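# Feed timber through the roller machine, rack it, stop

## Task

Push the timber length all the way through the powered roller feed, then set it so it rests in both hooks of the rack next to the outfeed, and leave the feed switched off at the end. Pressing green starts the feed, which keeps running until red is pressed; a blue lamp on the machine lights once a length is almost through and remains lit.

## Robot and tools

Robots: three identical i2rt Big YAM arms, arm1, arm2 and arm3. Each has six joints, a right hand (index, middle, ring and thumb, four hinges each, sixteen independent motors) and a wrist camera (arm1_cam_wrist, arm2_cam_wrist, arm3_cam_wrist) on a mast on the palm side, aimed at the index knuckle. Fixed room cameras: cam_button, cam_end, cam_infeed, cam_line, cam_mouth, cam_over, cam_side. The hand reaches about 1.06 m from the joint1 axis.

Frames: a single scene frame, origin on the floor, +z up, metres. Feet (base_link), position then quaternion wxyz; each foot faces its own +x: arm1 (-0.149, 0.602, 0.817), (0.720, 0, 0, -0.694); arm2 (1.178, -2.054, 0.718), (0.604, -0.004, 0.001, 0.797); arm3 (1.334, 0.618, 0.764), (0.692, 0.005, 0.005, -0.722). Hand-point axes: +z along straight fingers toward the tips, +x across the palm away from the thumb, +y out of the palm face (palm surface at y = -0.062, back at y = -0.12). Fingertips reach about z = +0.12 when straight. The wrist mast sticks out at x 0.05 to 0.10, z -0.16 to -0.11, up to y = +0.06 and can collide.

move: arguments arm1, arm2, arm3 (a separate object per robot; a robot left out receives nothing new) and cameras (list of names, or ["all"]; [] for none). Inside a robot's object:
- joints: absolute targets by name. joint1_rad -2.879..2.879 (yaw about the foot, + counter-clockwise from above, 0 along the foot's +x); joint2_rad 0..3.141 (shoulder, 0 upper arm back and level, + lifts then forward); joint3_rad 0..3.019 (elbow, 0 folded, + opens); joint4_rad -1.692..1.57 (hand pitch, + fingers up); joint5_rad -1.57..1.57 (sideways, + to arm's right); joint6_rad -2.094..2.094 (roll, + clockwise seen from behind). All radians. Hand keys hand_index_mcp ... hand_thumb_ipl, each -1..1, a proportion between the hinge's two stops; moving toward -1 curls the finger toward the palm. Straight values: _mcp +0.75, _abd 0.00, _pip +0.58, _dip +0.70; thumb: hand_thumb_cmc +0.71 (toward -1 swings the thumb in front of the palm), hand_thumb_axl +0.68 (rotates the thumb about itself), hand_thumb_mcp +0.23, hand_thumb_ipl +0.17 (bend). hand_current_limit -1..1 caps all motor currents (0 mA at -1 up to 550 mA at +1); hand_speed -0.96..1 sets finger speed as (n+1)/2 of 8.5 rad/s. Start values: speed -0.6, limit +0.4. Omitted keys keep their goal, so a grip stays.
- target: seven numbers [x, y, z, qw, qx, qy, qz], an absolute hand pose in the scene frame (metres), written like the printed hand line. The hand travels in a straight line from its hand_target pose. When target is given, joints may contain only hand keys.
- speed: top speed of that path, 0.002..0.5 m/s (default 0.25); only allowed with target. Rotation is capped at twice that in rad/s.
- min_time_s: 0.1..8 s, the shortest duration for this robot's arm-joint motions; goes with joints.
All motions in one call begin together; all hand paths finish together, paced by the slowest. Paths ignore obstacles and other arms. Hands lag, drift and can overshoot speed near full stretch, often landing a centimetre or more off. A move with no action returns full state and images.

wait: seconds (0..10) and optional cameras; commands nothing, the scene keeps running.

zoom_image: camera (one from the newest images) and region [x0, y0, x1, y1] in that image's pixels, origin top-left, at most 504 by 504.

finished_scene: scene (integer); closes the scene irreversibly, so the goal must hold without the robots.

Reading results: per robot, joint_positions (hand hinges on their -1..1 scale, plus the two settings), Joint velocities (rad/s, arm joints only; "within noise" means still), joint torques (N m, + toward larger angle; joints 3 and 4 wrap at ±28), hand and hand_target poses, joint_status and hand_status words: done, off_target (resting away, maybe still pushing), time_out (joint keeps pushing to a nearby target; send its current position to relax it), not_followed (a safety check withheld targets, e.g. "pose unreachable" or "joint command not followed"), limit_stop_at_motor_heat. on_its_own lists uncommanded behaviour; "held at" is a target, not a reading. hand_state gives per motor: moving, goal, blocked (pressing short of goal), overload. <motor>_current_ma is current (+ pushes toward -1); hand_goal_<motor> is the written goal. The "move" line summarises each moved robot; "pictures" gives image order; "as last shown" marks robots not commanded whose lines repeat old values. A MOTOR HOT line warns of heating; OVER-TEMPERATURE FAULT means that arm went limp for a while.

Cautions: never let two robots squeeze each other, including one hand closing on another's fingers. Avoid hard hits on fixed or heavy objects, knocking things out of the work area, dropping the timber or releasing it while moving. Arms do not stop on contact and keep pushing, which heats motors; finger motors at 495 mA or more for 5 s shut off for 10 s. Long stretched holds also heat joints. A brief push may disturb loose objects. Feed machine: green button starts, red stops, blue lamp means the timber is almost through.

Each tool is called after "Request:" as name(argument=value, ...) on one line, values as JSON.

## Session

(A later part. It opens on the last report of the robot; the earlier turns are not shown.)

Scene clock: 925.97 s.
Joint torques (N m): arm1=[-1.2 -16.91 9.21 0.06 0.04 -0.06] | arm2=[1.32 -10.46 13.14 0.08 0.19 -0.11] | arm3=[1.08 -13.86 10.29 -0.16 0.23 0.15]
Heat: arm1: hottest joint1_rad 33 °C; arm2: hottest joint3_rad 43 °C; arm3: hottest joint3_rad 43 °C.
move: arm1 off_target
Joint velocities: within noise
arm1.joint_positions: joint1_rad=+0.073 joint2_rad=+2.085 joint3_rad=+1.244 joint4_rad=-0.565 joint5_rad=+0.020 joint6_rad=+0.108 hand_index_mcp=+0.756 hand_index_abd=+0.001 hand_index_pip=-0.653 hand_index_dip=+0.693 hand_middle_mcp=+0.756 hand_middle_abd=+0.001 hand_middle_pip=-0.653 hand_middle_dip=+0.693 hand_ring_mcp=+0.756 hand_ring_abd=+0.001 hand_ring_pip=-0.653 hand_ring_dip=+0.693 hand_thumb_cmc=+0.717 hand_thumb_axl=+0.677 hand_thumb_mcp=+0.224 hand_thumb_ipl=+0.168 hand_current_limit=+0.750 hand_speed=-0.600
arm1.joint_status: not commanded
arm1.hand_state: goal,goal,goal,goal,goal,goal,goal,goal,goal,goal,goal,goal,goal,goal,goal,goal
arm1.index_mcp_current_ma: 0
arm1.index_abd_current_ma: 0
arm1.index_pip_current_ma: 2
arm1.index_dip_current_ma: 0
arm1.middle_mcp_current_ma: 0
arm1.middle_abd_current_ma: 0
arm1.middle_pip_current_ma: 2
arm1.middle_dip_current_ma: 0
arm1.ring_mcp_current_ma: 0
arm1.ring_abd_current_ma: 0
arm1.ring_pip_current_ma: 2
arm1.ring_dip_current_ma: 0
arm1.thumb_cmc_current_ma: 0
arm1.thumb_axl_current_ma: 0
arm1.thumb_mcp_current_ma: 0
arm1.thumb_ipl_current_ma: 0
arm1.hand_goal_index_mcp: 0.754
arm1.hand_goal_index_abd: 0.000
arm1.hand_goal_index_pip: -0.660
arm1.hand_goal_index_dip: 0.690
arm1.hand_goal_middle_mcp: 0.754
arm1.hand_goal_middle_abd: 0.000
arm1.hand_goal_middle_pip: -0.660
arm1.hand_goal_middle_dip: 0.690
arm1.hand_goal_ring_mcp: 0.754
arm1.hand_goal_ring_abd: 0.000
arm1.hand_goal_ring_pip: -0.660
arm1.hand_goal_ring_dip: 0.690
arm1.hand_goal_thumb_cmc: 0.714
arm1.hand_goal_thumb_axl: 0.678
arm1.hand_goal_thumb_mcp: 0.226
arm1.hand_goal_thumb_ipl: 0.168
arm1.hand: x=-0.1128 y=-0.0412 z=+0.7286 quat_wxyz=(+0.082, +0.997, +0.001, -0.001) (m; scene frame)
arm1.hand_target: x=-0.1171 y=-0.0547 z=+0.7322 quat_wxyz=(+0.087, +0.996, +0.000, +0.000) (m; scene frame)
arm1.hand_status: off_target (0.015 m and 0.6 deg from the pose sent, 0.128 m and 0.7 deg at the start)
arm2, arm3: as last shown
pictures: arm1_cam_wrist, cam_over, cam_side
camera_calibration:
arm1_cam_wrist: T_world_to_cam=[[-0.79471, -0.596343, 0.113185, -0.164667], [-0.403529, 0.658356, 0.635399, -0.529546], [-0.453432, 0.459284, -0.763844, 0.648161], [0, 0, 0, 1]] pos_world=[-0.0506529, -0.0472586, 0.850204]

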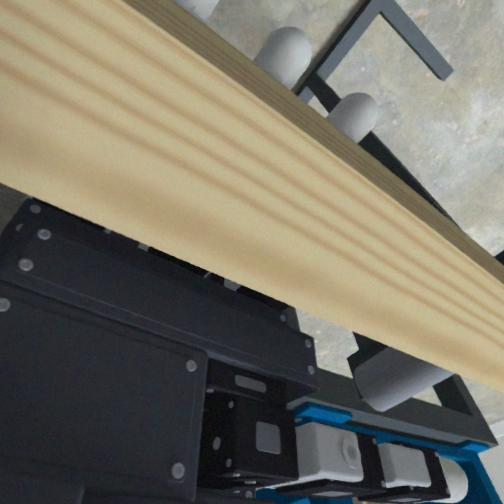

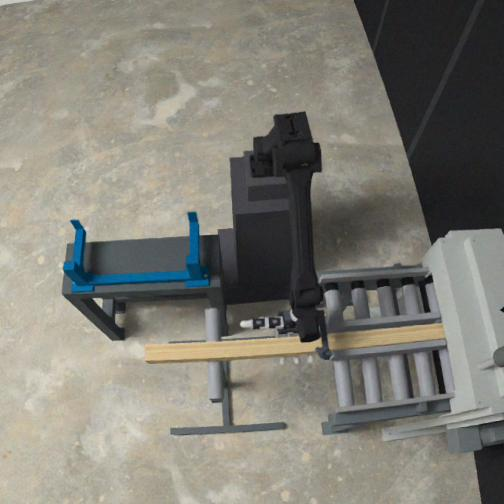

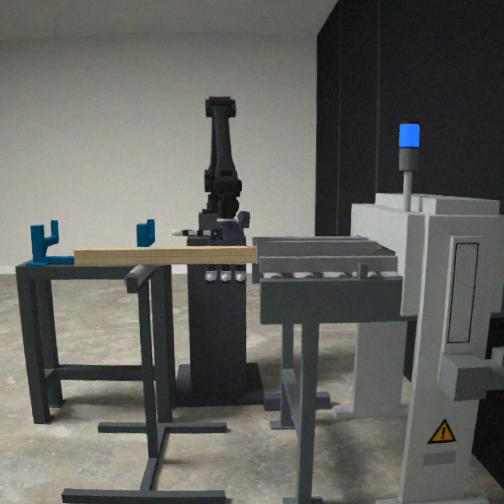

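Request:
move(arm1={"joints": {"hand_index_pip": -0.8, "hand_middle_pip": -0.8, "hand_ring_pip": -0.8, "hand_index_dip": 0.5, "hand_middle_dip": 0.5, "hand_ring_dip": 0.5}})

Request:
move(arm1={"target": [-0.120, -0.085, 0.80, 0.14, 0.990, 0, 0], "speed": 0.06}, cameras=["cam_over", "arm1_cam_wrist", "cam_side"])

Request:
zoom_image(camera="cam_side", region=[60, 140, 270, 300])

Scene clock: 936.37 s.
Joint torques (N m): arm1=[-1.32 -16.91 9.21 0.03 0.04 -0.04] | arm2=[1.38 -10.17 13.11 0.17 0.19 -0.13] | arm3=[1.08 -13.86 10.3 -0.17 0.24 0.16]
Heat: arm1: hottest joint1_rad 33 °C; arm2: hottest joint3_rad 43 °C; arm3: hottest joint3_rad 43 °C.
move: arm1 done
Joint velocities: within noise
arm1.joint_positions: joint1_rad=+0.073 joint2_rad=+2.085 joint3_rad=+1.244 joint4_rad=-0.565 joint5_rad=+0.020 joint6_rad=+0.108 hand_index_mcp=+0.756 hand_index_abd=+0.001 hand_index_pip=-0.792 hand_index_dip=+0.503 hand_middle_mcp=+0.756 hand_middle_abd=+0.001 hand_middle_pip=-0.792 hand_middle_dip=+0.504 hand_ring_mcp=+0.756 hand_ring_abd=+0.001 hand_ring_pip=-0.792 hand_ring_dip=+0.503 hand_thumb_cmc=+0.717 hand_thumb_axl=+0.677 hand_thumb_mcp=+0.224 hand_thumb_ipl=+0.168 hand_current_limit=+0.750 hand_speed=-0.600
arm1.joint_status: all done
arm1.hand_state: goal,goal,goal,goal,goal,goal,goal,goal,goal,goal,goal,goal,goal,goal,goal,goal
arm1.index_mcp_current_ma: 0
arm1.index_abd_current_ma: 0
arm1.index_pip_current_ma: 2
arm1.index_dip_current_ma: 0
arm1.middle_mcp_current_ma: 0
arm1.middle_abd_current_ma: 0
arm1.middle_pip_current_ma: 2
arm1.middle_dip_current_ma: 0
arm1.ring_mcp_current_ma: 0
arm1.ring_abd_current_ma: 0
arm1.ring_pip_current_ma: 2
arm1.ring_dip_current_ma: 0
arm1.thumb_cmc_current_ma: 0
arm1.thumb_axl_current_ma: 0
arm1.thumb_mcp_current_ma: 0
arm1.thumb_ipl_current_ma: 0
arm1.hand_goal_index_mcp: 0.754
arm1.hand_goal_index_abd: 0.000
arm1.hand_goal_index_pip: -0.800
arm1.hand_goal_index_dip: 0.500
arm1.hand_goal_middle_mcp: 0.754
arm1.hand_goal_middle_abd: 0.000
arm1.hand_goal_middle_pip: -0.800
arm1.hand_goal_middle_dip: 0.500
arm1.hand_goal_ring_mcp: 0.754
arm1.hand_goal_ring_abd: 0.000
arm1.hand_goal_ring_pip: -0.800
arm1.hand_goal_ring_dip: 0.500
arm1.hand_goal_thumb_cmc: 0.714
arm1.hand_goal_thumb_axl: 0.678
arm1.hand_goal_thumb_mcp: 0.226
arm1.hand_goal_thumb_ipl: 0.168
arm1.hand: x=-0.1128 y=-0.0412 z=+0.7286 quat_wxyz=(+0.082, +0.997, +0.001, -0.001) (m; scene frame)
arm1.hand_target: x=-0.1171 y=-0.0547 z=+0.7322 quat_wxyz=(+0.087, +0.996, +0.000, +0.000) (m; scene frame)
arm1.hand_status: not commanded
arm2, arm3: as last shown
pictures: none

Scene clock: 938.10 s.
Joint torques (N m): arm1=[-1.49 -21.19 11.06 0.18 0.39 -0.06] | arm2=[1.38 -10.29 13.14 0.1 0.18 -0.1] | arm3=[0.97 -13.98 10.29 -0.14 0.23 0.15]
Heat: arm1: hottest joint1_rad 33 °C; arm2: hottest joint3_rad 43 °C; arm3: hottest joint3_rad 43 °C.
move: arm1 off_target
Joint velocities: within noise
arm1.joint_positions: joint1_rad=+0.068 joint2_rad=+2.059 joint3_rad=+1.250 joint4_rad=-0.577 joint5_rad=+0.020 joint6_rad=+0.097 hand_index_mcp=+0.777 hand_index_abd=+0.001 hand_index_pip=-0.776 hand_index_dip=+0.507 hand_middle_mcp=+0.769 hand_middle_abd=+0.001 hand_middle_pip=-0.781 hand_middle_dip=+0.507 hand_ring_mcp=+0.761 hand_ring_abd=+0.001 hand_ring_pip=-0.787 hand_ring_dip=+0.504 hand_thumb_cmc=+0.717 hand_thumb_axl=+0.677 hand_thumb_mcp=+0.224 hand_thumb_ipl=+0.168 hand_current_limit=+0.750 hand_speed=-0.600
arm1.joint_status: not commanded
arm1.hand_state: blocked,goal,blocked,goal,goal,goal,goal,goal,goal,goal,goal,goal,goal,goal,goal,goal
arm1.index_mcp_current_ma: 15
arm1.index_abd_current_ma: 0
arm1.index_pip_current_ma: 14
arm1.index_dip_current_ma: 2
arm1.middle_mcp_current_ma: 7
arm1.middle_abd_current_ma: 0
arm1.middle_pip_current_ma: 9
arm1.middle_dip_current_ma: 2
arm1.ring_mcp_current_ma: 2
arm1.ring_abd_current_ma: 0
arm1.ring_pip_current_ma: 5
arm1.ring_dip_current_ma: 1
arm1.thumb_cmc_current_ma: 0
arm1.thumb_axl_current_ma: 0
arm1.thumb_mcp_current_ma: 0
arm1.thumb_ipl_current_ma: 0
arm1.hand_goal_index_mcp: 0.754
arm1.hand_goal_index_abd: 0.000
arm1.hand_goal_index_pip: -0.800
arm1.hand_goal_index_dip: 0.500
arm1.hand_goal_middle_mcp: 0.754
arm1.hand_goal_middle_abd: 0.000
arm1.hand_goal_middle_pip: -0.800
arm1.hand_goal_middle_dip: 0.500
arm1.hand_goal_ring_mcp: 0.754
arm1.hand_goal_ring_abd: 0.000
arm1.hand_goal_ring_pip: -0.800
arm1.hand_goal_ring_dip: 0.500
arm1.hand_goal_thumb_cmc: 0.714
arm1.hand_goal_thumb_axl: 0.678
arm1.hand_goal_thumb_mcp: 0.226
arm1.hand_goal_thumb_ipl: 0.168
arm1.hand: x=-0.1143 y=-0.0474 z=+0.7457 quat_wxyz=(+0.092, +0.996, +0.004, -0.001) (m; scene frame)
arm1.hand_target: x=-0.1200 y=-0.0826 z=+0.8002 quat_wxyz=(+0.141, +0.990, +0.001, +0.000) (m; scene frame)
arm1.hand_status: off_target (0.066 m and 5.5 deg from the pose sent, 0.084 m and 6.7 deg at the start)
arm2: as last shown
arm3.joint_positions: joint1_rad=+0.387 joint2_rad=+1.431 joint3_rad=+1.045 joint4_rad=-1.050 joint5_rad=+0.065 joint6_rad=+0.329 hand_index_mcp=+0.758 hand_index_abd=+0.000 hand_index_pip=-0.660 hand_index_dip=+0.688 hand_middle_mcp=+0.759 hand_middle_abd=+0.001 hand_middle_pip=-0.660 hand_middle_dip=+0.688 hand_ring_mcp=+0.758 hand_ring_abd=+0.001 hand_ring_pip=-0.660 hand_ring_dip=+0.688 hand_thumb_cmc=+0.716 hand_thumb_axl=+0.677 hand_thumb_mcp=+0.223 hand_thumb_ipl=+0.168 hand_current_limit=+0.750 hand_speed=-0.600
arm3.joint_status: not commanded
arm3.hand_state: goal,goal,goal,goal,goal,goal,goal,goal,goal,goal,goal,goal,goal,goal,goal,overload
arm3.index_mcp_current_ma: 10
arm3.index_abd_current_ma: -1
arm3.index_pip_current_ma: 0
arm3.index_dip_current_ma: -4
arm3.middle_mcp_current_ma: 11
arm3.middle_abd_current_ma: 1
arm3.middle_pip_current_ma: 0
arm3.middle_dip_current_ma: -4
arm3.ring_mcp_current_ma: 10
arm3.ring_abd_current_ma: 1
arm3.ring_pip_current_ma: 0
arm3.ring_dip_current_ma: -4
arm3.thumb_cmc_current_ma: 4
arm3.thumb_axl_current_ma: -1
arm3.thumb_mcp_current_ma: -7
arm3.thumb_ipl_current_ma: 0
arm3.hand_goal_index_mcp: 0.754
arm3.hand_goal_index_abd: 0.000
arm3.hand_goal_index_pip: -0.660
arm3.hand_goal_index_dip: 0.690
arm3.hand_goal_middle_mcp: 0.754
arm3.hand_goal_middle_abd: 0.000
arm3.hand_goal_middle_pip: -0.660
arm3.hand_goal_middle_dip: 0.690
arm3.hand_goal_ring_mcp: 0.754
arm3.hand_goal_ring_abd: 0.000
arm3.hand_goal_ring_pip: -0.660
arm3.hand_goal_ring_dip: 0.690
arm3.hand_goal_thumb_cmc: 0.714
arm3.hand_goal_thumb_axl: 0.678
arm3.hand_goal_thumb_mcp: 0.226
arm3.hand_goal_thumb_ipl: 0.168
arm3.hand: x=+1.4438 y=+0.1290 z=+0.8958 quat_wxyz=(+0.066, +0.998, +0.005, -0.008) (m; scene frame)
arm3.hand_target: x=+1.4478 y=+0.1181 z=+0.9188 quat_wxyz=(+0.087, +0.996, -0.001, -0.002) (m; scene frame)
arm3.hand_status: not commanded
pictures: arm1_cam_wrist, cam_over, cam_side
camera_calibration:
arm1_cam_wrist: T_world_to_cam=[[-0.791159, -0.598737, 0.124825, -0.179867], [-0.407679, 0.6684, 0.622125, -0.527037], [-0.455922, 0.441311, -0.772903, 0.669008], [0, 0, 0, 1]] pos_world=[-0.0521502, -0.0506624, 0.867413]

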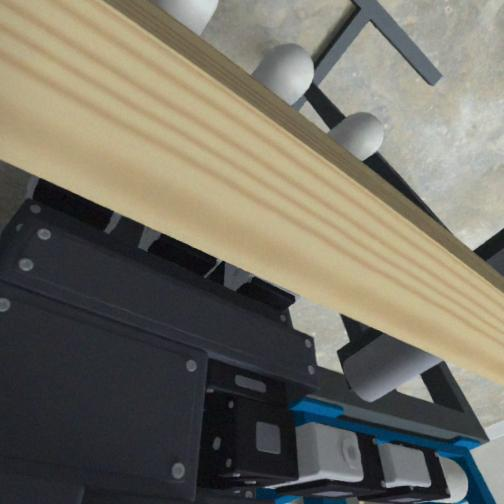

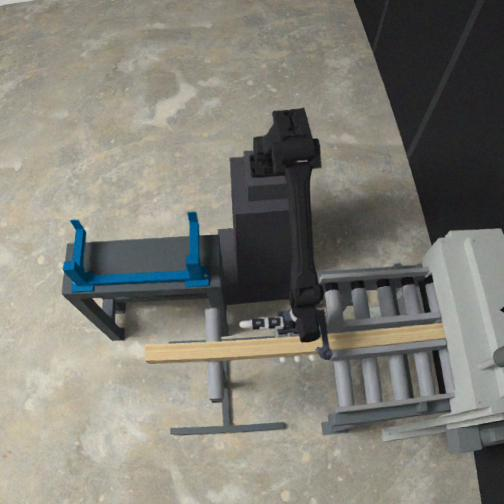

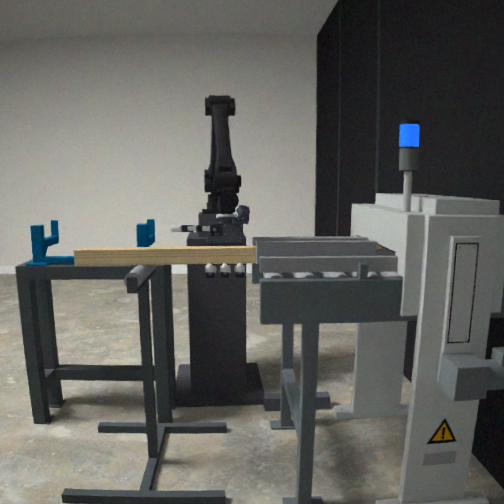

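Scaled by 2.400.

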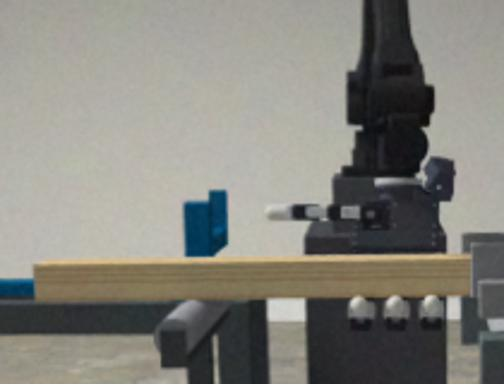

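Request:
move(arm1={"target": [-0.122, -0.085, 0.825, 0.15, 0.9887, 0, 0], "speed": 0.06})

Request:
move(arm1={"target": [-0.20, -0.085, 0.828, 0.15, 0.9887, 0, 0], "speed": 0.06}, cameras=["cam_over", "arm1_cam_wrist", "cam_side"])

Request:
zoom_image(camera="cam_side", region=[40, 140, 300, 300])

Scene clock: 946.40 s.
Joint torques (N m): arm1=[-1.73 -22.89 10.66 0.35 0.45 -0.05] | arm2=[1.32 -9.99 13.24 0.03 0.18 -0.11] | arm3=[1.03 -13.86 10.26 -0.21 0.24 0.15]
Heat: arm1: hottest joint2_rad 34 °C; arm2: hottest joint3_rad 43 °C; arm3: hottest joint3_rad 43 °C.
move: arm1 off_target
Joint velocities: within noise
arm1.joint_positions: joint1_rad=+0.068 joint2_rad=+2.042 joint3_rad=+1.250 joint4_rad=-0.602 joint5_rad=+0.020 joint6_rad=+0.094 hand_index_mcp=+0.792 hand_index_abd=+0.001 hand_index_pip=-0.763 hand_index_dip=+0.513 hand_middle_mcp=+0.784 hand_middle_abd=+0.001 hand_middle_pip=-0.765 hand_middle_dip=+0.515 hand_ring_mcp=+0.775 hand_ring_abd=+0.001 hand_ring_pip=-0.767 hand_ring_dip=+0.514 hand_thumb_cmc=+0.717 hand_thumb_axl=+0.677 hand_thumb_mcp=+0.224 hand_thumb_ipl=+0.168 hand_current_limit=+0.750 hand_speed=-0.600
arm1.joint_status: not commanded
arm1.hand_state: blocked,goal,blocked,goal,blocked,goal,blocked,goal,blocked,goal,blocked,goal,goal,goal,goal,goal
arm1.index_mcp_current_ma: 37
arm1.index_abd_current_ma: 0
arm1.index_pip_current_ma: 31
arm1.index_dip_current_ma: 5
arm1.middle_mcp_current_ma: 24
arm1.middle_abd_current_ma: 0
arm1.middle_pip_current_ma: 28
arm1.middle_dip_current_ma: 6
arm1.ring_mcp_current_ma: 13
arm1.ring_abd_current_ma: 0
arm1.ring_pip_current_ma: 25
arm1.ring_dip_current_ma: 5
arm1.thumb_cmc_current_ma: 0
arm1.thumb_axl_current_ma: 0
arm1.thumb_mcp_current_ma: 0
arm1.thumb_ipl_current_ma: 0
arm1.hand_goal_index_mcp: 0.754
arm1.hand_goal_index_abd: 0.000
arm1.hand_goal_index_pip: -0.800
arm1.hand_goal_index_dip: 0.500
arm1.hand_goal_middle_mcp: 0.754
arm1.hand_goal_middle_abd: 0.000
arm1.hand_goal_middle_pip: -0.800
arm1.hand_goal_middle_dip: 0.500
arm1.hand_goal_ring_mcp: 0.754
arm1.hand_goal_ring_abd: 0.000
arm1.hand_goal_ring_pip: -0.800
arm1.hand_goal_ring_dip: 0.500
arm1.hand_goal_thumb_cmc: 0.714
arm1.hand_goal_thumb_axl: 0.678
arm1.hand_goal_thumb_mcp: 0.226
arm1.hand_goal_thumb_ipl: 0.168
arm1.hand: x=-0.1142 y=-0.0452 z=+0.7532 quat_wxyz=(+0.088, +0.996, +0.005, -0.001) (m; scene frame)
arm1.hand_target: x=-0.1219 y=-0.0817 z=+0.8237 quat_wxyz=(+0.149, +0.989, +0.000, -0.001) (m; scene frame)
arm1.hand_status: off_target (0.082 m and 7.1 deg from the pose sent, 0.088 m and 6.7 deg at the start)
arm2, arm3: as last shown
pictures: none

Scene clock: 948.20 s.
Joint torques (N m): arm1=[-1.85 -22.65 10.63 0.61 0.31 0.02] | arm2=[1.61 -10.34 13.07 0.1 0.19 -0.08] | arm3=[1.08 -13.98 10.29 -0.2 0.24 0.14]
Heat: arm1: hottest joint2_rad 34 °C; arm2: hottest joint3_rad 43 °C; arm3: hottest joint3_rad 43 °C.
move: arm1 off_target
Joint velocities: within noise
arm1.joint_positions: joint1_rad=-0.070 joint2_rad=+2.032 joint3_rad=+1.250 joint4_rad=-0.613 joint5_rad=-0.021 joint6_rad=-0.053 hand_index_mcp=+0.785 hand_index_abd=+0.001 hand_index_pip=-0.760 hand_index_dip=+0.517 hand_middle_mcp=+0.794 hand_middle_abd=+0.001 hand_middle_pip=-0.761 hand_middle_dip=+0.515 hand_ring_mcp=+0.789 hand_ring_abd=+0.001 hand_ring_pip=-0.753 hand_ring_dip=+0.516 hand_thumb_cmc=+0.717 hand_thumb_axl=+0.677 hand_thumb_mcp=+0.224 hand_thumb_ipl=+0.168 hand_current_limit=+0.750 hand_speed=-0.600
arm1.joint_status: not commanded
arm1.hand_state: blocked,goal,blocked,goal,blocked,goal,blocked,goal,blocked,goal,blocked,goal,goal,goal,goal,goal
arm1.index_mcp_current_ma: 25
arm1.index_abd_current_ma: 0
arm1.index_pip_current_ma: 36
arm1.index_dip_current_ma: 8
arm1.middle_mcp_current_ma: 40
arm1.middle_abd_current_ma: 0
arm1.middle_pip_current_ma: 34
arm1.middle_dip_current_ma: 6
arm1.ring_mcp_current_ma: 31
arm1.ring_abd_current_ma: 0
arm1.ring_pip_current_ma: 47
arm1.ring_dip_current_ma: 7
arm1.thumb_cmc_current_ma: 0
arm1.thumb_axl_current_ma: 0
arm1.thumb_mcp_current_ma: 0
arm1.thumb_ipl_current_ma: 0
arm1.hand_goal_index_mcp: 0.754
arm1.hand_goal_index_abd: 0.000
arm1.hand_goal_index_pip: -0.800
arm1.hand_goal_index_dip: 0.500
arm1.hand_goal_middle_mcp: 0.754
arm1.hand_goal_middle_abd: 0.000
arm1.hand_goal_middle_pip: -0.800
arm1.hand_goal_middle_dip: 0.500
arm1.hand_goal_ring_mcp: 0.754
arm1.hand_goal_ring_abd: 0.000
arm1.hand_goal_ring_pip: -0.800
arm1.hand_goal_ring_dip: 0.500
arm1.hand_goal_thumb_cmc: 0.714
arm1.hand_goal_thumb_axl: 0.678
arm1.hand_goal_thumb_mcp: 0.226
arm1.hand_goal_thumb_ipl: 0.168
arm1.hand: x=-0.1841 y=-0.0477 z=+0.7583 quat_wxyz=(+0.088, +0.996, +0.012, +0.007) (m; scene frame)
arm1.hand_target: x=-0.1990 y=-0.0825 z=+0.8281 quat_wxyz=(+0.150, +0.989, +0.002, +0.000) (m; scene frame)
arm1.hand_status: off_target (0.081 m and 7.3 deg from the pose sent, 0.121 m and 7.1 deg at the start)
arm2.joint_positions: joint1_rad=+0.225 joint2_rad=+1.452 joint3_rad=+1.337 joint4_rad=-1.469 joint5_rad=+0.001 joint6_rad=+1.286 hand_index_mcp=+0.749 hand_index_abd=-0.003 hand_index_pip=+0.573 hand_index_dip=+0.695 hand_middle_mcp=-0.181 hand_middle_abd=+0.000 hand_middle_pip=-0.595 hand_middle_dip=+0.203 hand_ring_mcp=-0.181 hand_ring_abd=+0.000 hand_ring_pip=-0.595 hand_ring_dip=+0.203 hand_thumb_cmc=+0.715 hand_thumb_axl=+0.677 hand_thumb_mcp=+0.222 hand_thumb_ipl=+0.168 hand_current_limit=+0.800 hand_speed=-0.600
arm2.joint_status: not commanded
arm2.hand_state: goal,goal,goal,goal,goal,goal,goal,goal,goal,goal,goal,goal,goal,goal,goal,goal
arm2.index_mcp_current_ma: -2
arm2.index_abd_current_ma: -1
arm2.index_pip_current_ma: -1
arm2.index_dip_current_ma: 0
arm2.middle_mcp_current_ma: 19
arm2.middle_abd_current_ma: 0
arm2.middle_pip_current_ma: 2
arm2.middle_dip_current_ma: 1
arm2.ring_mcp_current_ma: 18
arm2.ring_abd_current_ma: 0
arm2.ring_pip_current_ma: 2
arm2.ring_dip_current_ma: 1
arm2.thumb_cmc_current_ma: 0
arm2.thumb_axl_current_ma: 0
arm2.thumb_mcp_current_ma: -2
arm2.thumb_ipl_current_ma: 0
arm2.hand_goal_index_mcp: 0.754
arm2.hand_goal_index_abd: 0.000
arm2.hand_goal_index_pip: 0.576
arm2.hand_goal_index_dip: 0.696
arm2.hand_goal_middle_mcp: -0.200
arm2.hand_goal_middle_abd: 0.000
arm2.hand_goal_middle_pip: -0.600
arm2.hand_goal_middle_dip: 0.200
arm2.hand_goal_ring_mcp: -0.200
arm2.hand_goal_ring_abd: 0.000
arm2.hand_goal_ring_pip: -0.600
arm2.hand_goal_ring_dip: 0.200
arm2.hand_goal_thumb_cmc: 0.714
arm2.hand_goal_thumb_axl: 0.678
arm2.hand_goal_thumb_mcp: 0.226
arm2.hand_goal_thumb_ipl: 0.168
arm2.hand: x=+1.0521 y=-1.6387 z=+0.9382 quat_wxyz=(+0.009, +0.384, +0.923, -0.005) (m; scene frame)
arm2.hand_target: x=+1.0426 y=-1.6269 z=+0.9500 quat_wxyz=(-0.001, +0.378, +0.926, +0.001) (m; scene frame)
arm2.hand_status: not commanded
arm3: as last shown
pictures: arm1_cam_wrist, cam_over, cam_side
camera_calibration:
arm1_cam_wrist: T_world_to_cam=[[-0.782298, -0.613222, 0.109403, -0.224206], [-0.427417, 0.656207, 0.621858, -0.567153], [-0.453128, 0.439717, -0.775451, 0.649407], [0, 0, 0, 1]] pos_world=[-0.123542, -0.0508736, 0.880801]

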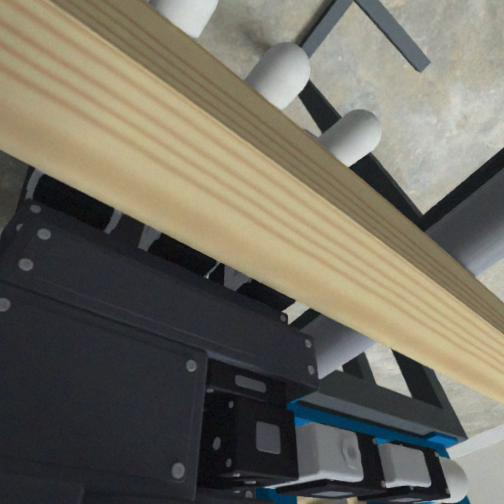

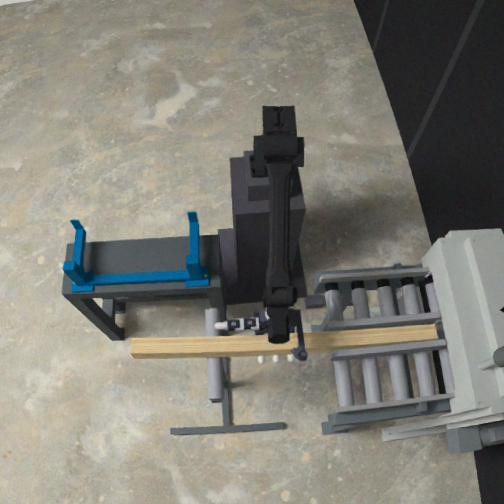

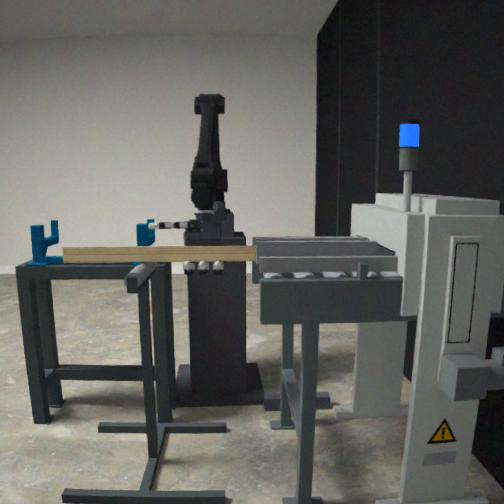

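Scaled by 1.938.

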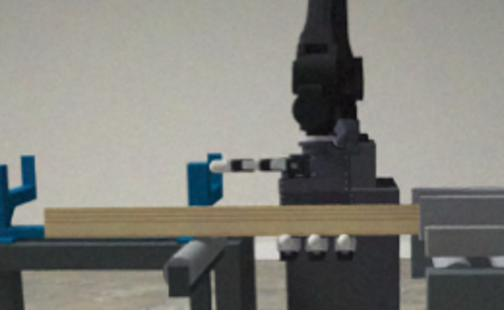

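Request:
move(arm1={"target": [-0.190, -0.055, 0.745, 0.1, 0.995, 0, 0], "speed": 0.08}, cameras=["cam_over", "cam_side"])

Request:
zoom_image(camera="cam_over", region=[300, 230, 504, 434])

Request:
zoom_image(camera="cam_side", region=[40, 140, 300, 300])

Scene clock: 959.03 s.
Joint torques (N m): arm1=[-0.5 -17.03 6.93 1.44 0.28 0.11] | arm2=[1.26 -10.46 13.14 0.09 0.18 -0.1] | arm3=[1.08 -13.98 10.32 -0.21 0.23 0.15]
Heat: arm1: hottest joint2_rad 37 °C; arm2: hottest joint3_rad 43 °C; arm3: hottest joint3_rad 43 °C.
move: arm1 done
Joint velocities: within noise
arm1.joint_positions: joint1_rad=-0.070 joint2_rad=+2.058 joint3_rad=+1.250 joint4_rad=-0.579 joint5_rad=-0.012 joint6_rad=-0.038 hand_index_mcp=+0.768 hand_index_abd=+0.001 hand_index_pip=-0.785 hand_index_dip=+0.506 hand_middle_mcp=+0.767 hand_middle_abd=+0.001 hand_middle_pip=-0.788 hand_middle_dip=+0.505 hand_ring_mcp=+0.764 hand_ring_abd=+0.001 hand_ring_pip=-0.789 hand_ring_dip=+0.504 hand_thumb_cmc=+0.717 hand_thumb_axl=+0.677 hand_thumb_mcp=+0.224 hand_thumb_ipl=+0.168 hand_current_limit=+0.750 hand_speed=-0.600
arm1.joint_status: not commanded
arm1.hand_state: goal,goal,goal,goal,goal,goal,goal,goal,goal,goal,goal,goal,goal,goal,goal,goal
arm1.index_mcp_current_ma: 6
arm1.index_abd_current_ma: 0
arm1.index_pip_current_ma: 6
arm1.index_dip_current_ma: 1
arm1.middle_mcp_current_ma: 6
arm1.middle_abd_current_ma: 0
arm1.middle_pip_current_ma: 4
arm1.middle_dip_current_ma: 1
arm1.ring_mcp_current_ma: 3
arm1.ring_abd_current_ma: 0
arm1.ring_pip_current_ma: 3
arm1.ring_dip_current_ma: 1
arm1.thumb_cmc_current_ma: 0
arm1.thumb_axl_current_ma: 0
arm1.thumb_mcp_current_ma: 0
arm1.thumb_ipl_current_ma: 0
arm1.hand_goal_index_mcp: 0.754
arm1.hand_goal_index_abd: 0.000
arm1.hand_goal_index_pip: -0.800
arm1.hand_goal_index_dip: 0.500
arm1.hand_goal_middle_mcp: 0.754
arm1.hand_goal_middle_abd: 0.000
arm1.hand_goal_middle_pip: -0.800
arm1.hand_goal_middle_dip: 0.500
arm1.hand_goal_ring_mcp: 0.754
arm1.hand_goal_ring_abd: 0.000
arm1.hand_goal_ring_pip: -0.800
arm1.hand_goal_ring_dip: 0.500
arm1.hand_goal_thumb_cmc: 0.714
arm1.hand_goal_thumb_axl: 0.678
arm1.hand_goal_thumb_mcp: 0.226
arm1.hand_goal_thumb_ipl: 0.168
arm1.hand: x=-0.1871 y=-0.0500 z=+0.7462 quat_wxyz=(+0.092, +0.996, +0.004, +0.003) (m; scene frame)
arm1.hand_target: x=-0.1902 y=-0.0547 z=+0.7447 quat_wxyz=(+0.100, +0.995, -0.002, +0.001) (m; scene frame)
arm1.hand_status: done (0.006 m and 1.1 deg from the pose sent, 0.016 m and 2.1 deg at the start)
arm2, arm3: as last shown
pictures: cam_over, cam_side

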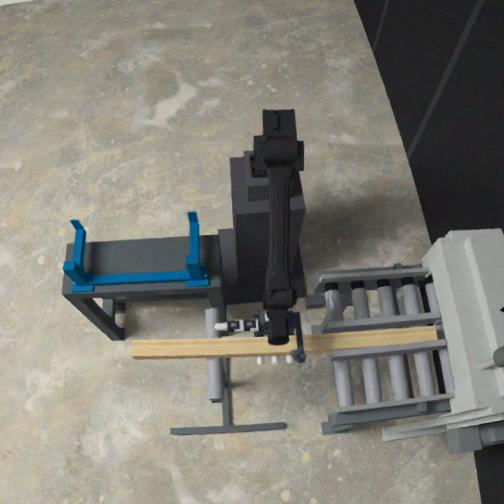

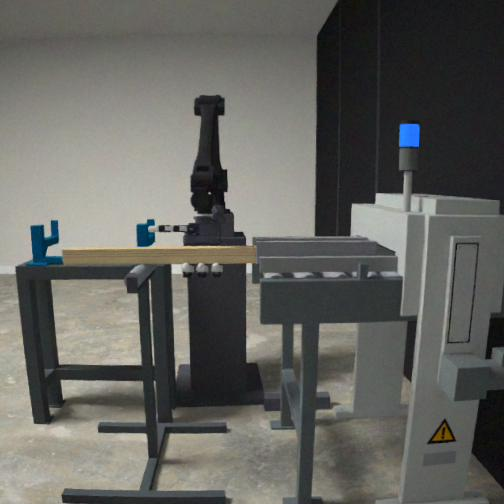

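Scaled by 2.471.

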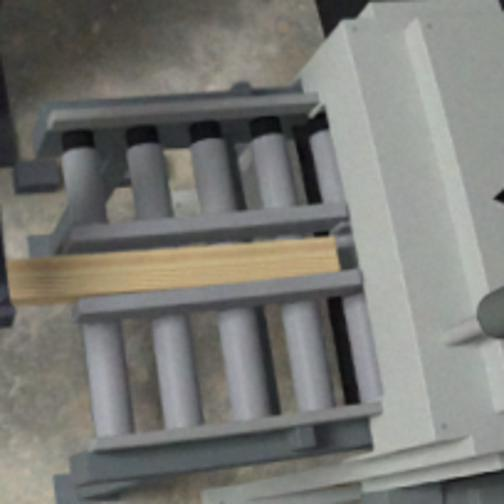

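Scaled by 1.938.

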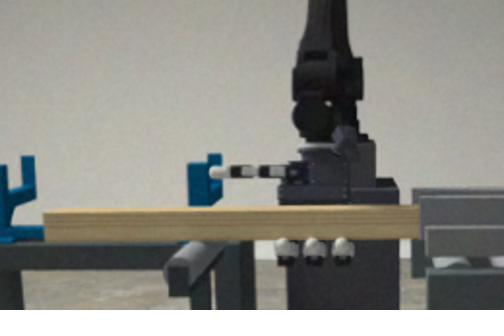

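Request:
move(arm1={"target": [-0.185, -0.050, 0.720, 0.0872, 0.9962, 0, 0], "speed": 0.08})

Request:
move(arm1={"target": [-0.150, -0.050, 0.720, 0.0872, 0.9962, 0, 0], "speed": 0.08})

Request:
move(arm1={"target": [-0.150, -0.085, 0.83, 0.15, 0.9887, 0, 0], "speed": 0.06}, cameras=["cam_over", "cam_side"])

Request:
zoom_image(camera="cam_side", region=[40, 140, 300, 300])

Scene clock: 971.33 s.
Joint torques (N m): arm1=[0.15 -17.03 6.67 1.21 0.19 0.11] | arm2=[0.91 -10.34 13.08 0.1 0.18 -0.1] | arm3=[1.08 -13.98 10.3 -0.18 0.23 0.15]
Heat: arm1: hottest joint2_rad 36 °C; arm2: hottest joint3_rad 43 °C; arm3: hottest joint3_rad 43 °C.
move: arm1 done
Joint velocities: within noise
arm1.joint_positions: joint1_rad=-0.070 joint2_rad=+2.101 joint3_rad=+1.250 joint4_rad=-0.556 joint5_rad=-0.006 joint6_rad=-0.030 hand_index_mcp=+0.761 hand_index_abd=+0.001 hand_index_pip=-0.792 hand_index_dip=+0.503 hand_middle_mcp=+0.762 hand_middle_abd=+0.001 hand_middle_pip=-0.792 hand_middle_dip=+0.504 hand_ring_mcp=+0.761 hand_ring_abd=+0.001 hand_ring_pip=-0.792 hand_ring_dip=+0.503 hand_thumb_cmc=+0.717 hand_thumb_axl=+0.677 hand_thumb_mcp=+0.224 hand_thumb_ipl=+0.168 hand_current_limit=+0.750 hand_speed=-0.600
arm1.joint_status: not commanded
arm1.hand_state: goal,goal,goal,goal,goal,goal,goal,goal,goal,goal,goal,goal,goal,goal,goal,goal
arm1.index_mcp_current_ma: 2
arm1.index_abd_current_ma: 0
arm1.index_pip_current_ma: 2
arm1.index_dip_current_ma: 0
arm1.middle_mcp_current_ma: 2
arm1.middle_abd_current_ma: 0
arm1.middle_pip_current_ma: 2
arm1.middle_dip_current_ma: 0
arm1.ring_mcp_current_ma: 2
arm1.ring_abd_current_ma: 0
arm1.ring_pip_current_ma: 2
arm1.ring_dip_current_ma: 0
arm1.thumb_cmc_current_ma: 0
arm1.thumb_axl_current_ma: 0
arm1.thumb_mcp_current_ma: 0
arm1.thumb_ipl_current_ma: 0
arm1.hand_goal_index_mcp: 0.754
arm1.hand_goal_index_abd: 0.000
arm1.hand_goal_index_pip: -0.800
arm1.hand_goal_index_dip: 0.500
arm1.hand_goal_middle_mcp: 0.754
arm1.hand_goal_middle_abd: 0.000
arm1.hand_goal_middle_pip: -0.800
arm1.hand_goal_middle_dip: 0.500
arm1.hand_goal_ring_mcp: 0.754
arm1.hand_goal_ring_abd: 0.000
arm1.hand_goal_ring_pip: -0.800
arm1.hand_goal_ring_dip: 0.500
arm1.hand_goal_thumb_cmc: 0.714
arm1.hand_goal_thumb_axl: 0.678
arm1.hand_goal_thumb_mcp: 0.226
arm1.hand_goal_thumb_ipl: 0.168
arm1.hand: x=-0.1887 y=-0.0458 z=+0.7222 quat_wxyz=(+0.082, +0.997, +0.000, +0.001) (m; scene frame)
arm1.hand_target: x=-0.1853 y=-0.0499 z=+0.7204 quat_wxyz=(+0.088, +0.996, -0.001, +0.000) (m; scene frame)
arm1.hand_status: done (0.006 m and 0.6 deg from the pose sent, 0.026 m and 0.8 deg at the start)
arm2, arm3: as last shown
pictures: none

Scene clock: 972.40 s.
Joint torques (N m): arm1=[-0.32 -17.26 6.69 1.16 0.21 0.12] | arm2=[1.14 -10.29 13.19 0.12 0.18 -0.1] | arm3=[1.14 -14.04 10.29 -0.18 0.24 0.15]
Heat: arm1: hottest joint2_rad 35 °C; arm2: hottest joint3_rad 43 °C; arm3: hottest joint3_rad 43 °C.
move: arm1 done
Joint velocities: within noise
arm1.joint_positions: joint1_rad=+0.001 joint2_rad=+2.101 joint3_rad=+1.250 joint4_rad=-0.556 joint5_rad=+0.005 joint6_rad=+0.030 hand_index_mcp=+0.760 hand_index_abd=+0.001 hand_index_pip=-0.792 hand_index_dip=+0.503 hand_middle_mcp=+0.762 hand_middle_abd=+0.001 hand_middle_pip=-0.792 hand_middle_dip=+0.504 hand_ring_mcp=+0.761 hand_ring_abd=+0.001 hand_ring_pip=-0.792 hand_ring_dip=+0.503 hand_thumb_cmc=+0.717 hand_thumb_axl=+0.677 hand_thumb_mcp=+0.224 hand_thumb_ipl=+0.168 hand_current_limit=+0.750 hand_speed=-0.600
arm1.joint_status: not commanded
arm1.hand_state: goal,goal,goal,goal,goal,goal,goal,goal,goal,goal,goal,goal,goal,goal,goal,goal
arm1.index_mcp_current_ma: 2
arm1.index_abd_current_ma: 0
arm1.index_pip_current_ma: 2
arm1.index_dip_current_ma: 0
arm1.middle_mcp_current_ma: 2
arm1.middle_abd_current_ma: 0
arm1.middle_pip_current_ma: 2
arm1.middle_dip_current_ma: 0
arm1.ring_mcp_current_ma: 2
arm1.ring_abd_current_ma: 0
arm1.ring_pip_current_ma: 2
arm1.ring_dip_current_ma: 0
arm1.thumb_cmc_current_ma: 0
arm1.thumb_axl_current_ma: 0
arm1.thumb_mcp_current_ma: 0
arm1.thumb_ipl_current_ma: 0
arm1.hand_goal_index_mcp: 0.754
arm1.hand_goal_index_abd: 0.000
arm1.hand_goal_index_pip: -0.800
arm1.hand_goal_index_dip: 0.500
arm1.hand_goal_middle_mcp: 0.754
arm1.hand_goal_middle_abd: 0.000
arm1.hand_goal_middle_pip: -0.800
arm1.hand_goal_middle_dip: 0.500
arm1.hand_goal_ring_mcp: 0.754
arm1.hand_goal_ring_abd: 0.000
arm1.hand_goal_ring_pip: -0.800
arm1.hand_goal_ring_dip: 0.500
arm1.hand_goal_thumb_cmc: 0.714
arm1.hand_goal_thumb_axl: 0.678
arm1.hand_goal_thumb_mcp: 0.226
arm1.hand_goal_thumb_ipl: 0.168
arm1.hand: x=-0.1499 y=-0.0459 z=+0.7223 quat_wxyz=(+0.082, +0.997, +0.004, +0.001) (m; scene frame)
arm1.hand_target: x=-0.1508 y=-0.0497 z=+0.7200 quat_wxyz=(+0.087, +0.996, +0.000, +0.000) (m; scene frame)
arm1.hand_status: done (0.005 m and 0.8 deg from the pose sent, 0.039 m and 0.6 deg at the start)
arm2, arm3: as last shown
pictures: none

Scene clock: 974.90 s.
Joint torques (N m): arm1=[-0.44 -23.94 10.43 0.42 0.34 -0.02] | arm2=[1.08 -10.46 13.12 0.13 0.2 -0.1] | arm3=[1.03 -14.04 10.32 -0.17 0.24 0.16]
Heat: arm1: hottest joint2_rad 36 °C; arm2: hottest joint3_rad 43 °C; arm3: hottest joint3_rad 43 °C.
move: arm1 off_target
Joint velocities: within noise
arm1.joint_positions: joint1_rad=+0.002 joint2_rad=+2.044 joint3_rad=+1.250 joint4_rad=-0.611 joint5_rad=+0.006 joint6_rad=+0.042 hand_index_mcp=+0.779 hand_index_abd=-0.003 hand_index_pip=-0.777 hand_index_dip=+0.507 hand_middle_mcp=+0.773 hand_middle_abd=+0.001 hand_middle_pip=-0.777 hand_middle_dip=+0.507 hand_ring_mcp=+0.767 hand_ring_abd=+0.001 hand_ring_pip=-0.777 hand_ring_dip=+0.508 hand_thumb_cmc=+0.716 hand_thumb_axl=+0.677 hand_thumb_mcp=+0.223 hand_thumb_ipl=+0.168 hand_current_limit=+0.750 hand_speed=-0.600
arm1.joint_status: not commanded
arm1.hand_state: blocked,goal,blocked,goal,goal,goal,blocked,goal,goal,goal,blocked,goal,goal,goal,goal,goal
arm1.index_mcp_current_ma: 17
arm1.index_abd_current_ma: 0
arm1.index_pip_current_ma: 13
arm1.index_dip_current_ma: 2
arm1.middle_mcp_current_ma: 10
arm1.middle_abd_current_ma: 0
arm1.middle_pip_current_ma: 13
arm1.middle_dip_current_ma: 2
arm1.ring_mcp_current_ma: 6
arm1.ring_abd_current_ma: 0
arm1.ring_pip_current_ma: 13
arm1.ring_dip_current_ma: 2
arm1.thumb_cmc_current_ma: 0
arm1.thumb_axl_current_ma: 0
arm1.thumb_mcp_current_ma: 0
arm1.thumb_ipl_current_ma: 0
arm1.hand_goal_index_mcp: 0.754
arm1.hand_goal_index_abd: 0.000
arm1.hand_goal_index_pip: -0.800
arm1.hand_goal_index_dip: 0.500
arm1.hand_goal_middle_mcp: 0.754
arm1.hand_goal_middle_abd: 0.000
arm1.hand_goal_middle_pip: -0.800
arm1.hand_goal_middle_dip: 0.500
arm1.hand_goal_ring_mcp: 0.754
arm1.hand_goal_ring_abd: 0.000
arm1.hand_goal_ring_pip: -0.800
arm1.hand_goal_ring_dip: 0.500
arm1.hand_goal_thumb_cmc: 0.714
arm1.hand_goal_thumb_axl: 0.678
arm1.hand_goal_thumb_mcp: 0.226
arm1.hand_goal_thumb_ipl: 0.168
arm1.hand: x=-0.1503 y=-0.0449 z=+0.7509 quat_wxyz=(+0.083, +0.997, -0.001, +0.000) (m; scene frame)
arm1.hand_target: x=-0.1491 y=-0.0820 z=+0.8286 quat_wxyz=(+0.150, +0.989, +0.001, +0.000) (m; scene frame)
arm1.hand_status: off_target (0.089 m and 7.8 deg from the pose sent, 0.115 m and 7.9 deg at the start)
arm2, arm3: as last shown
pictures: cam_over, cam_side

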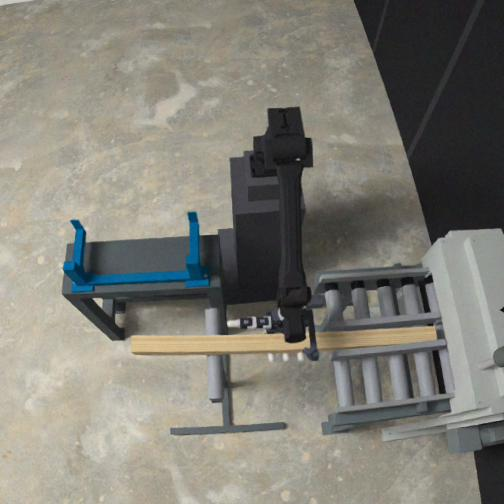

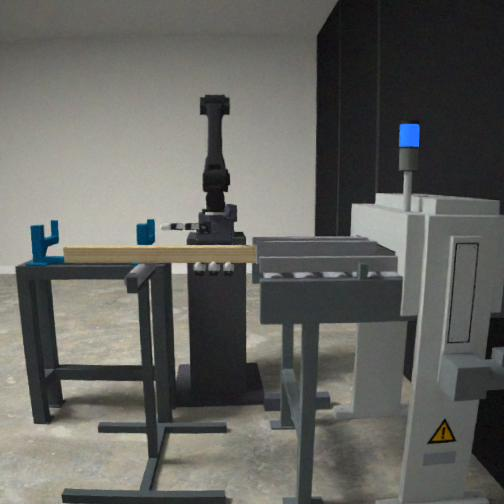

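Scaled by 1.938.

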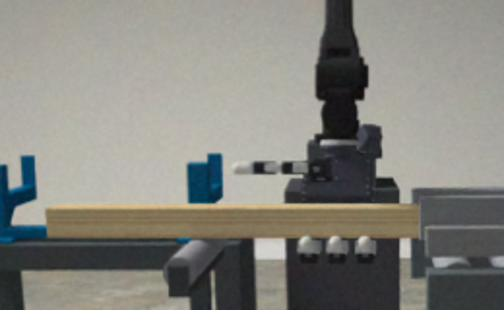

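Request:
move(arm1={"target": [-0.150, -0.095, 0.89, 0.17, 0.9854, 0, 0], "speed": 0.08}, cameras=["cam_over", "cam_side"])

Request:
zoom_image(camera="cam_side", region=[40, 140, 300, 300])

Scene clock: 982.67 s.
Joint torques (N m): arm1=[-0.44 -24.35 10.97 0.77 0.2 -0.02] | arm2=[1.32 -10.52 13.2 0.12 0.19 -0.1] | arm3=[1.14 -14.1 10.3 -0.17 0.25 0.15]
Heat: arm1: hottest joint2_rad 35 °C; arm2: hottest joint3_rad 43 °C; arm3: hottest joint3_rad 43 °C.
move: arm1 off_target
Joint velocities: within noise
arm1.joint_positions: joint1_rad=+0.002 joint2_rad=+1.987 joint3_rad=+1.250 joint4_rad=-0.651 joint5_rad=+0.011 joint6_rad=+0.036 hand_index_mcp=+0.780 hand_index_abd=-0.002 hand_index_pip=-0.777 hand_index_dip=+0.507 hand_middle_mcp=+0.779 hand_middle_abd=+0.001 hand_middle_pip=-0.776 hand_middle_dip=+0.507 hand_ring_mcp=+0.778 hand_ring_abd=+0.001 hand_ring_pip=-0.774 hand_ring_dip=+0.508 hand_thumb_cmc=+0.716 hand_thumb_axl=+0.677 hand_thumb_mcp=+0.223 hand_thumb_ipl=+0.168 hand_current_limit=+0.750 hand_speed=-0.600
arm1.joint_status: not commanded
arm1.hand_state: blocked,goal,blocked,goal,blocked,goal,blocked,goal,blocked,goal,blocked,goal,goal,goal,goal,goal
arm1.index_mcp_current_ma: 18
arm1.index_abd_current_ma: 0
arm1.index_pip_current_ma: 13
arm1.index_dip_current_ma: 2
arm1.middle_mcp_current_ma: 18
arm1.middle_abd_current_ma: 0
arm1.middle_pip_current_ma: 14
arm1.middle_dip_current_ma: 2
arm1.ring_mcp_current_ma: 16
arm1.ring_abd_current_ma: 0
arm1.ring_pip_current_ma: 17
arm1.ring_dip_current_ma: 2
arm1.thumb_cmc_current_ma: 0
arm1.thumb_axl_current_ma: 0
arm1.thumb_mcp_current_ma: 0
arm1.thumb_ipl_current_ma: 0
arm1.hand_goal_index_mcp: 0.754
arm1.hand_goal_index_abd: 0.000
arm1.hand_goal_index_pip: -0.800
arm1.hand_goal_index_dip: 0.500
arm1.hand_goal_middle_mcp: 0.754
arm1.hand_goal_middle_abd: 0.000
arm1.hand_goal_middle_pip: -0.800
arm1.hand_goal_middle_dip: 0.500
arm1.hand_goal_ring_mcp: 0.754
arm1.hand_goal_ring_abd: 0.000
arm1.hand_goal_ring_pip: -0.800
arm1.hand_goal_ring_dip: 0.500
arm1.hand_goal_thumb_cmc: 0.714
arm1.hand_goal_thumb_axl: 0.678
arm1.hand_goal_thumb_mcp: 0.226
arm1.hand_goal_thumb_ipl: 0.168
arm1.hand: x=-0.1505 y=-0.0462 z=+0.7815 quat_wxyz=(+0.091, +0.996, +0.002, -0.002) (m; scene frame)
arm1.hand_target: x=-0.1496 y=-0.0835 z=+0.8710 quat_wxyz=(+0.170, +0.985, +0.003, +0.000) (m; scene frame)
arm1.hand_status: off_target (0.119 m and 9.1 deg from the pose sent, 0.148 m and 10.1 deg at the start; pose on its path clipped on 38 of 44 steps)
arm2, arm3: as last shown
pictures: cam_over, cam_side

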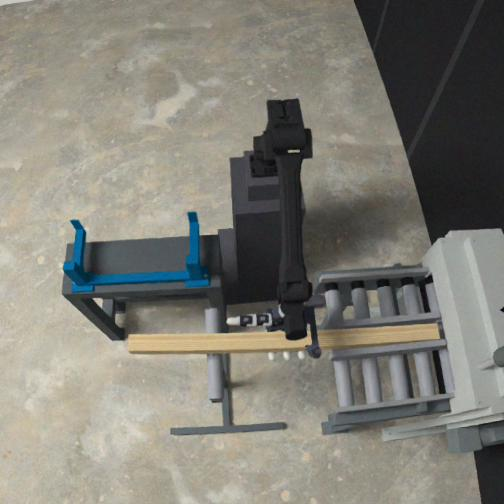

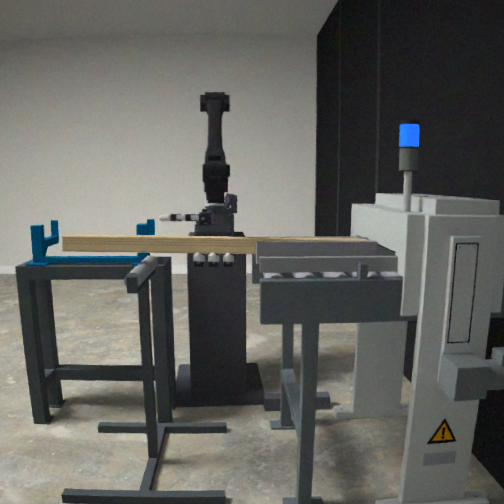

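Scaled by 1.938.

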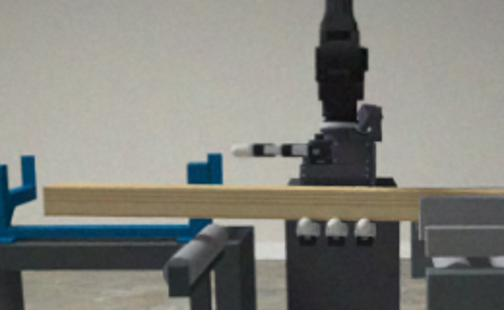

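Request:
move(arm1={"target": [-0.150, -0.090, 0.94, 0.17, 0.9854, 0, 0], "speed": 0.08})

Request:
move(arm1={"target": [-0.160, -0.080, 0.98, 0.17, 0.9854, 0, 0], "speed": 0.08}, cameras=["cam_over", "cam_side", "cam_end"])

Scene clock: 1011.87 s.
Joint torques (N m): arm1=[-0.44 -23.88 11.62 0.77 0.24 0.05] | arm2=[1.08 -10.64 13.15 0.12 0.18 -0.11] | arm3=[1.08 -13.8 10.3 -0.18 0.24 0.15]
Heat: arm1: hottest joint2_rad 38 °C; arm2: hottest joint3_rad 44 °C; arm3: hottest joint3_rad 43 °C.
move: arm1 off_target
Joint velocities: within noise
arm1.joint_positions: joint1_rad=+0.002 joint2_rad=+1.915 joint3_rad=+1.250 joint4_rad=-0.726 joint5_rad=+0.011 joint6_rad=+0.036 hand_index_mcp=+0.780 hand_index_abd=-0.002 hand_index_pip=-0.777 hand_index_dip=+0.507 hand_middle_mcp=+0.780 hand_middle_abd=+0.001 hand_middle_pip=-0.776 hand_middle_dip=+0.507 hand_ring_mcp=+0.778 hand_ring_abd=+0.001 hand_ring_pip=-0.774 hand_ring_dip=+0.508 hand_thumb_cmc=+0.716 hand_thumb_axl=+0.677 hand_thumb_mcp=+0.223 hand_thumb_ipl=+0.168 hand_current_limit=+0.750 hand_speed=-0.600
arm1.joint_status: not commanded
arm1.hand_state: blocked,goal,blocked,goal,blocked,goal,blocked,goal,blocked,goal,blocked,goal,goal,goal,goal,goal
arm1.index_mcp_current_ma: 18
arm1.index_abd_current_ma: 0
arm1.index_pip_current_ma: 13
arm1.index_dip_current_ma: 2
arm1.middle_mcp_current_ma: 18
arm1.middle_abd_current_ma: 0
arm1.middle_pip_current_ma: 14
arm1.middle_dip_current_ma: 2
arm1.ring_mcp_current_ma: 16
arm1.ring_abd_current_ma: 0
arm1.ring_pip_current_ma: 17
arm1.ring_dip_current_ma: 2
arm1.thumb_cmc_current_ma: 0
arm1.thumb_axl_current_ma: 0
arm1.thumb_mcp_current_ma: 0
arm1.thumb_ipl_current_ma: 0
arm1.hand_goal_index_mcp: 0.754
arm1.hand_goal_index_abd: 0.000
arm1.hand_goal_index_pip: -0.800
arm1.hand_goal_index_dip: 0.500
arm1.hand_goal_middle_mcp: 0.754
arm1.hand_goal_middle_abd: 0.000
arm1.hand_goal_middle_pip: -0.800
arm1.hand_goal_middle_dip: 0.500
arm1.hand_goal_ring_mcp: 0.754
arm1.hand_goal_ring_abd: 0.000
arm1.hand_goal_ring_pip: -0.800
arm1.hand_goal_ring_dip: 0.500
arm1.hand_goal_thumb_cmc: 0.714
arm1.hand_goal_thumb_axl: 0.678
arm1.hand_goal_thumb_mcp: 0.226
arm1.hand_goal_thumb_ipl: 0.168
arm1.hand: x=-0.1508 y=-0.0398 z=+0.8169 quat_wxyz=(+0.090, +0.996, +0.002, -0.002) (m; scene frame)
arm1.hand_target: x=-0.1503 y=-0.0734 z=+0.9077 quat_wxyz=(+0.170, +0.985, +0.000, +0.000) (m; scene frame)
arm1.hand_status: off_target (0.133 m and 9.3 deg from the pose sent, 0.164 m and 9.1 deg at the start; pose on its path clipped on 45 of 46 steps)
arm2: as last shown
arm3.joint_positions: joint1_rad=+0.387 joint2_rad=+1.431 joint3_rad=+1.045 joint4_rad=-1.050 joint5_rad=+0.065 joint6_rad=+0.329 hand_index_mcp=+0.758 hand_index_abd=+0.000 hand_index_pip=-0.660 hand_index_dip=+0.688 hand_middle_mcp=+0.759 hand_middle_abd=+0.001 hand_middle_pip=-0.660 hand_middle_dip=+0.688 hand_ring_mcp=+0.758 hand_ring_abd=+0.001 hand_ring_pip=-0.660 hand_ring_dip=+0.688 hand_thumb_cmc=+0.716 hand_thumb_axl=+0.677 hand_thumb_mcp=+0.223 hand_thumb_ipl=+0.168 hand_current_limit=+0.750 hand_speed=-0.600
arm3.joint_status: not commanded
arm3.hand_state: goal,goal,goal,goal,goal,goal,goal,goal,goal,goal,goal,goal,goal,goal,goal,overload
arm3.index_mcp_current_ma: 10
arm3.index_abd_current_ma: -1
arm3.index_pip_current_ma: 0
arm3.index_dip_current_ma: -4
arm3.middle_mcp_current_ma: 11
arm3.middle_abd_current_ma: 1
arm3.middle_pip_current_ma: 0
arm3.middle_dip_current_ma: -4
arm3.ring_mcp_current_ma: 10
arm3.ring_abd_current_ma: 1
arm3.ring_pip_current_ma: 0
arm3.ring_dip_current_ma: -4
arm3.thumb_cmc_current_ma: 4
arm3.thumb_axl_current_ma: -1
arm3.thumb_mcp_current_ma: -7
arm3.thumb_ipl_current_ma: 0
arm3.hand_goal_index_mcp: 0.754
arm3.hand_goal_index_abd: 0.000
arm3.hand_goal_index_pip: -0.660
arm3.hand_goal_index_dip: 0.690
arm3.hand_goal_middle_mcp: 0.754
arm3.hand_goal_middle_abd: 0.000
arm3.hand_goal_middle_pip: -0.660
arm3.hand_goal_middle_dip: 0.690
arm3.hand_goal_ring_mcp: 0.754
arm3.hand_goal_ring_abd: 0.000
arm3.hand_goal_ring_pip: -0.660
arm3.hand_goal_ring_dip: 0.690
arm3.hand_goal_thumb_cmc: 0.714
arm3.hand_goal_thumb_axl: 0.678
arm3.hand_goal_thumb_mcp: 0.226
arm3.hand_goal_thumb_ipl: 0.168
arm3.hand: x=+1.4438 y=+0.1290 z=+0.8958 quat_wxyz=(+0.066, +0.998, +0.005, -0.008) (m; scene frame)
arm3.hand_target: x=+1.4478 y=+0.1181 z=+0.9188 quat_wxyz=(+0.087, +0.996, -0.001, -0.002) (m; scene frame)
arm3.hand_status: not commanded
pictures: none

Scene clock: 1013.43 s.
Joint torques (N m): arm1=[-1.2 -23.3 12.3 0.75 0.12 -0.02] | arm2=[1.44 -10.46 13.11 0.12 0.18 -0.1] | arm3=[1.03 -13.98 10.29 -0.16 0.24 0.14]
Heat: arm1: hottest joint2_rad 38 °C; arm2: hottest joint3_rad 44 °C; arm3: hottest joint3_rad 43 °C.
move: arm1 off_target
Joint velocities: within noise
arm1.joint_positions: joint1_rad=-0.001 joint2_rad=+1.846 joint3_rad=+1.250 joint4_rad=-0.797 joint5_rad=+0.011 joint6_rad=+0.031 hand_index_mcp=+0.780 hand_index_abd=-0.002 hand_index_pip=-0.777 hand_index_dip=+0.507 hand_middle_mcp=+0.780 hand_middle_abd=+0.001 hand_middle_pip=-0.776 hand_middle_dip=+0.507 hand_ring_mcp=+0.778 hand_ring_abd=+0.001 hand_ring_pip=-0.774 hand_ring_dip=+0.508 hand_thumb_cmc=+0.716 hand_thumb_axl=+0.677 hand_thumb_mcp=+0.223 hand_thumb_ipl=+0.168 hand_current_limit=+0.750 hand_speed=-0.600
arm1.joint_status: not commanded
arm1.hand_state: blocked,goal,blocked,goal,blocked,goal,blocked,goal,blocked,goal,blocked,goal,goal,goal,goal,goal
arm1.index_mcp_current_ma: 18
arm1.index_abd_current_ma: 0
arm1.index_pip_current_ma: 13
arm1.index_dip_current_ma: 2
arm1.middle_mcp_current_ma: 18
arm1.middle_abd_current_ma: 0
arm1.middle_pip_current_ma: 14
arm1.middle_dip_current_ma: 2
arm1.ring_mcp_current_ma: 16
arm1.ring_abd_current_ma: 0
arm1.ring_pip_current_ma: 17
arm1.ring_dip_current_ma: 2
arm1.thumb_cmc_current_ma: 0
arm1.thumb_axl_current_ma: 0
arm1.thumb_mcp_current_ma: 0
arm1.thumb_ipl_current_ma: 0
arm1.hand_goal_index_mcp: 0.754
arm1.hand_goal_index_abd: 0.000
arm1.hand_goal_index_pip: -0.800
arm1.hand_goal_index_dip: 0.500
arm1.hand_goal_middle_mcp: 0.754
arm1.hand_goal_middle_abd: 0.000
arm1.hand_goal_middle_pip: -0.800
arm1.hand_goal_middle_dip: 0.500
arm1.hand_goal_ring_mcp: 0.754
arm1.hand_goal_ring_abd: 0.000
arm1.hand_goal_ring_pip: -0.800
arm1.hand_goal_ring_dip: 0.500
arm1.hand_goal_thumb_cmc: 0.714
arm1.hand_goal_thumb_axl: 0.678
arm1.hand_goal_thumb_mcp: 0.226
arm1.hand_goal_thumb_ipl: 0.168
arm1.hand: x=-0.1527 y=-0.0316 z=+0.8504 quat_wxyz=(+0.089, +0.996, +0.003, -0.002) (m; scene frame)
arm1.hand_target: x=-0.1583 y=-0.0622 z=+0.9422 quat_wxyz=(+0.170, +0.985, +0.000, -0.001) (m; scene frame)
arm1.hand_status: off_target (0.139 m and 9.4 deg from the pose sent, 0.168 m and 9.3 deg at the start; pose on its path clipped on 46 of 47 steps)
arm2, arm3: as last shown
pictures: cam_end, cam_over, cam_side

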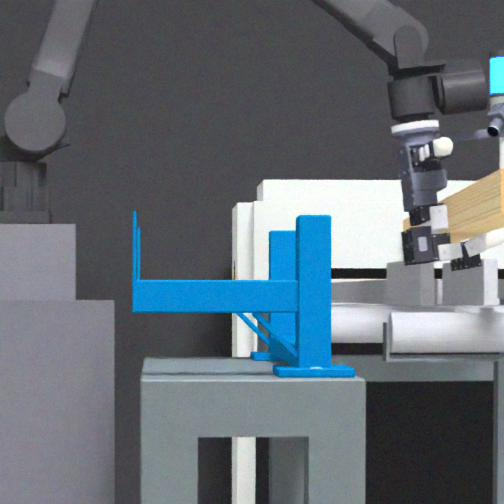

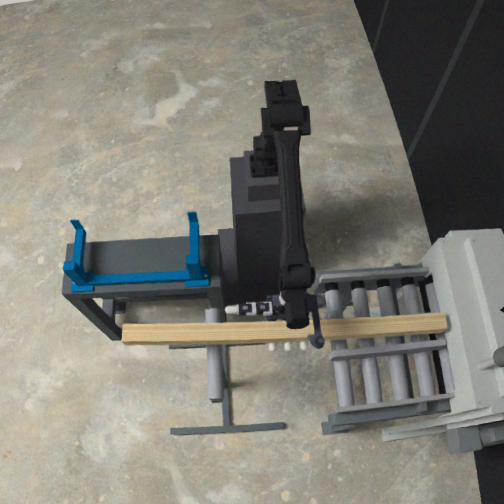

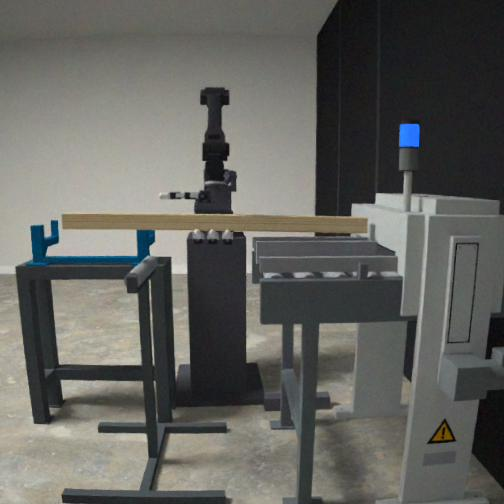

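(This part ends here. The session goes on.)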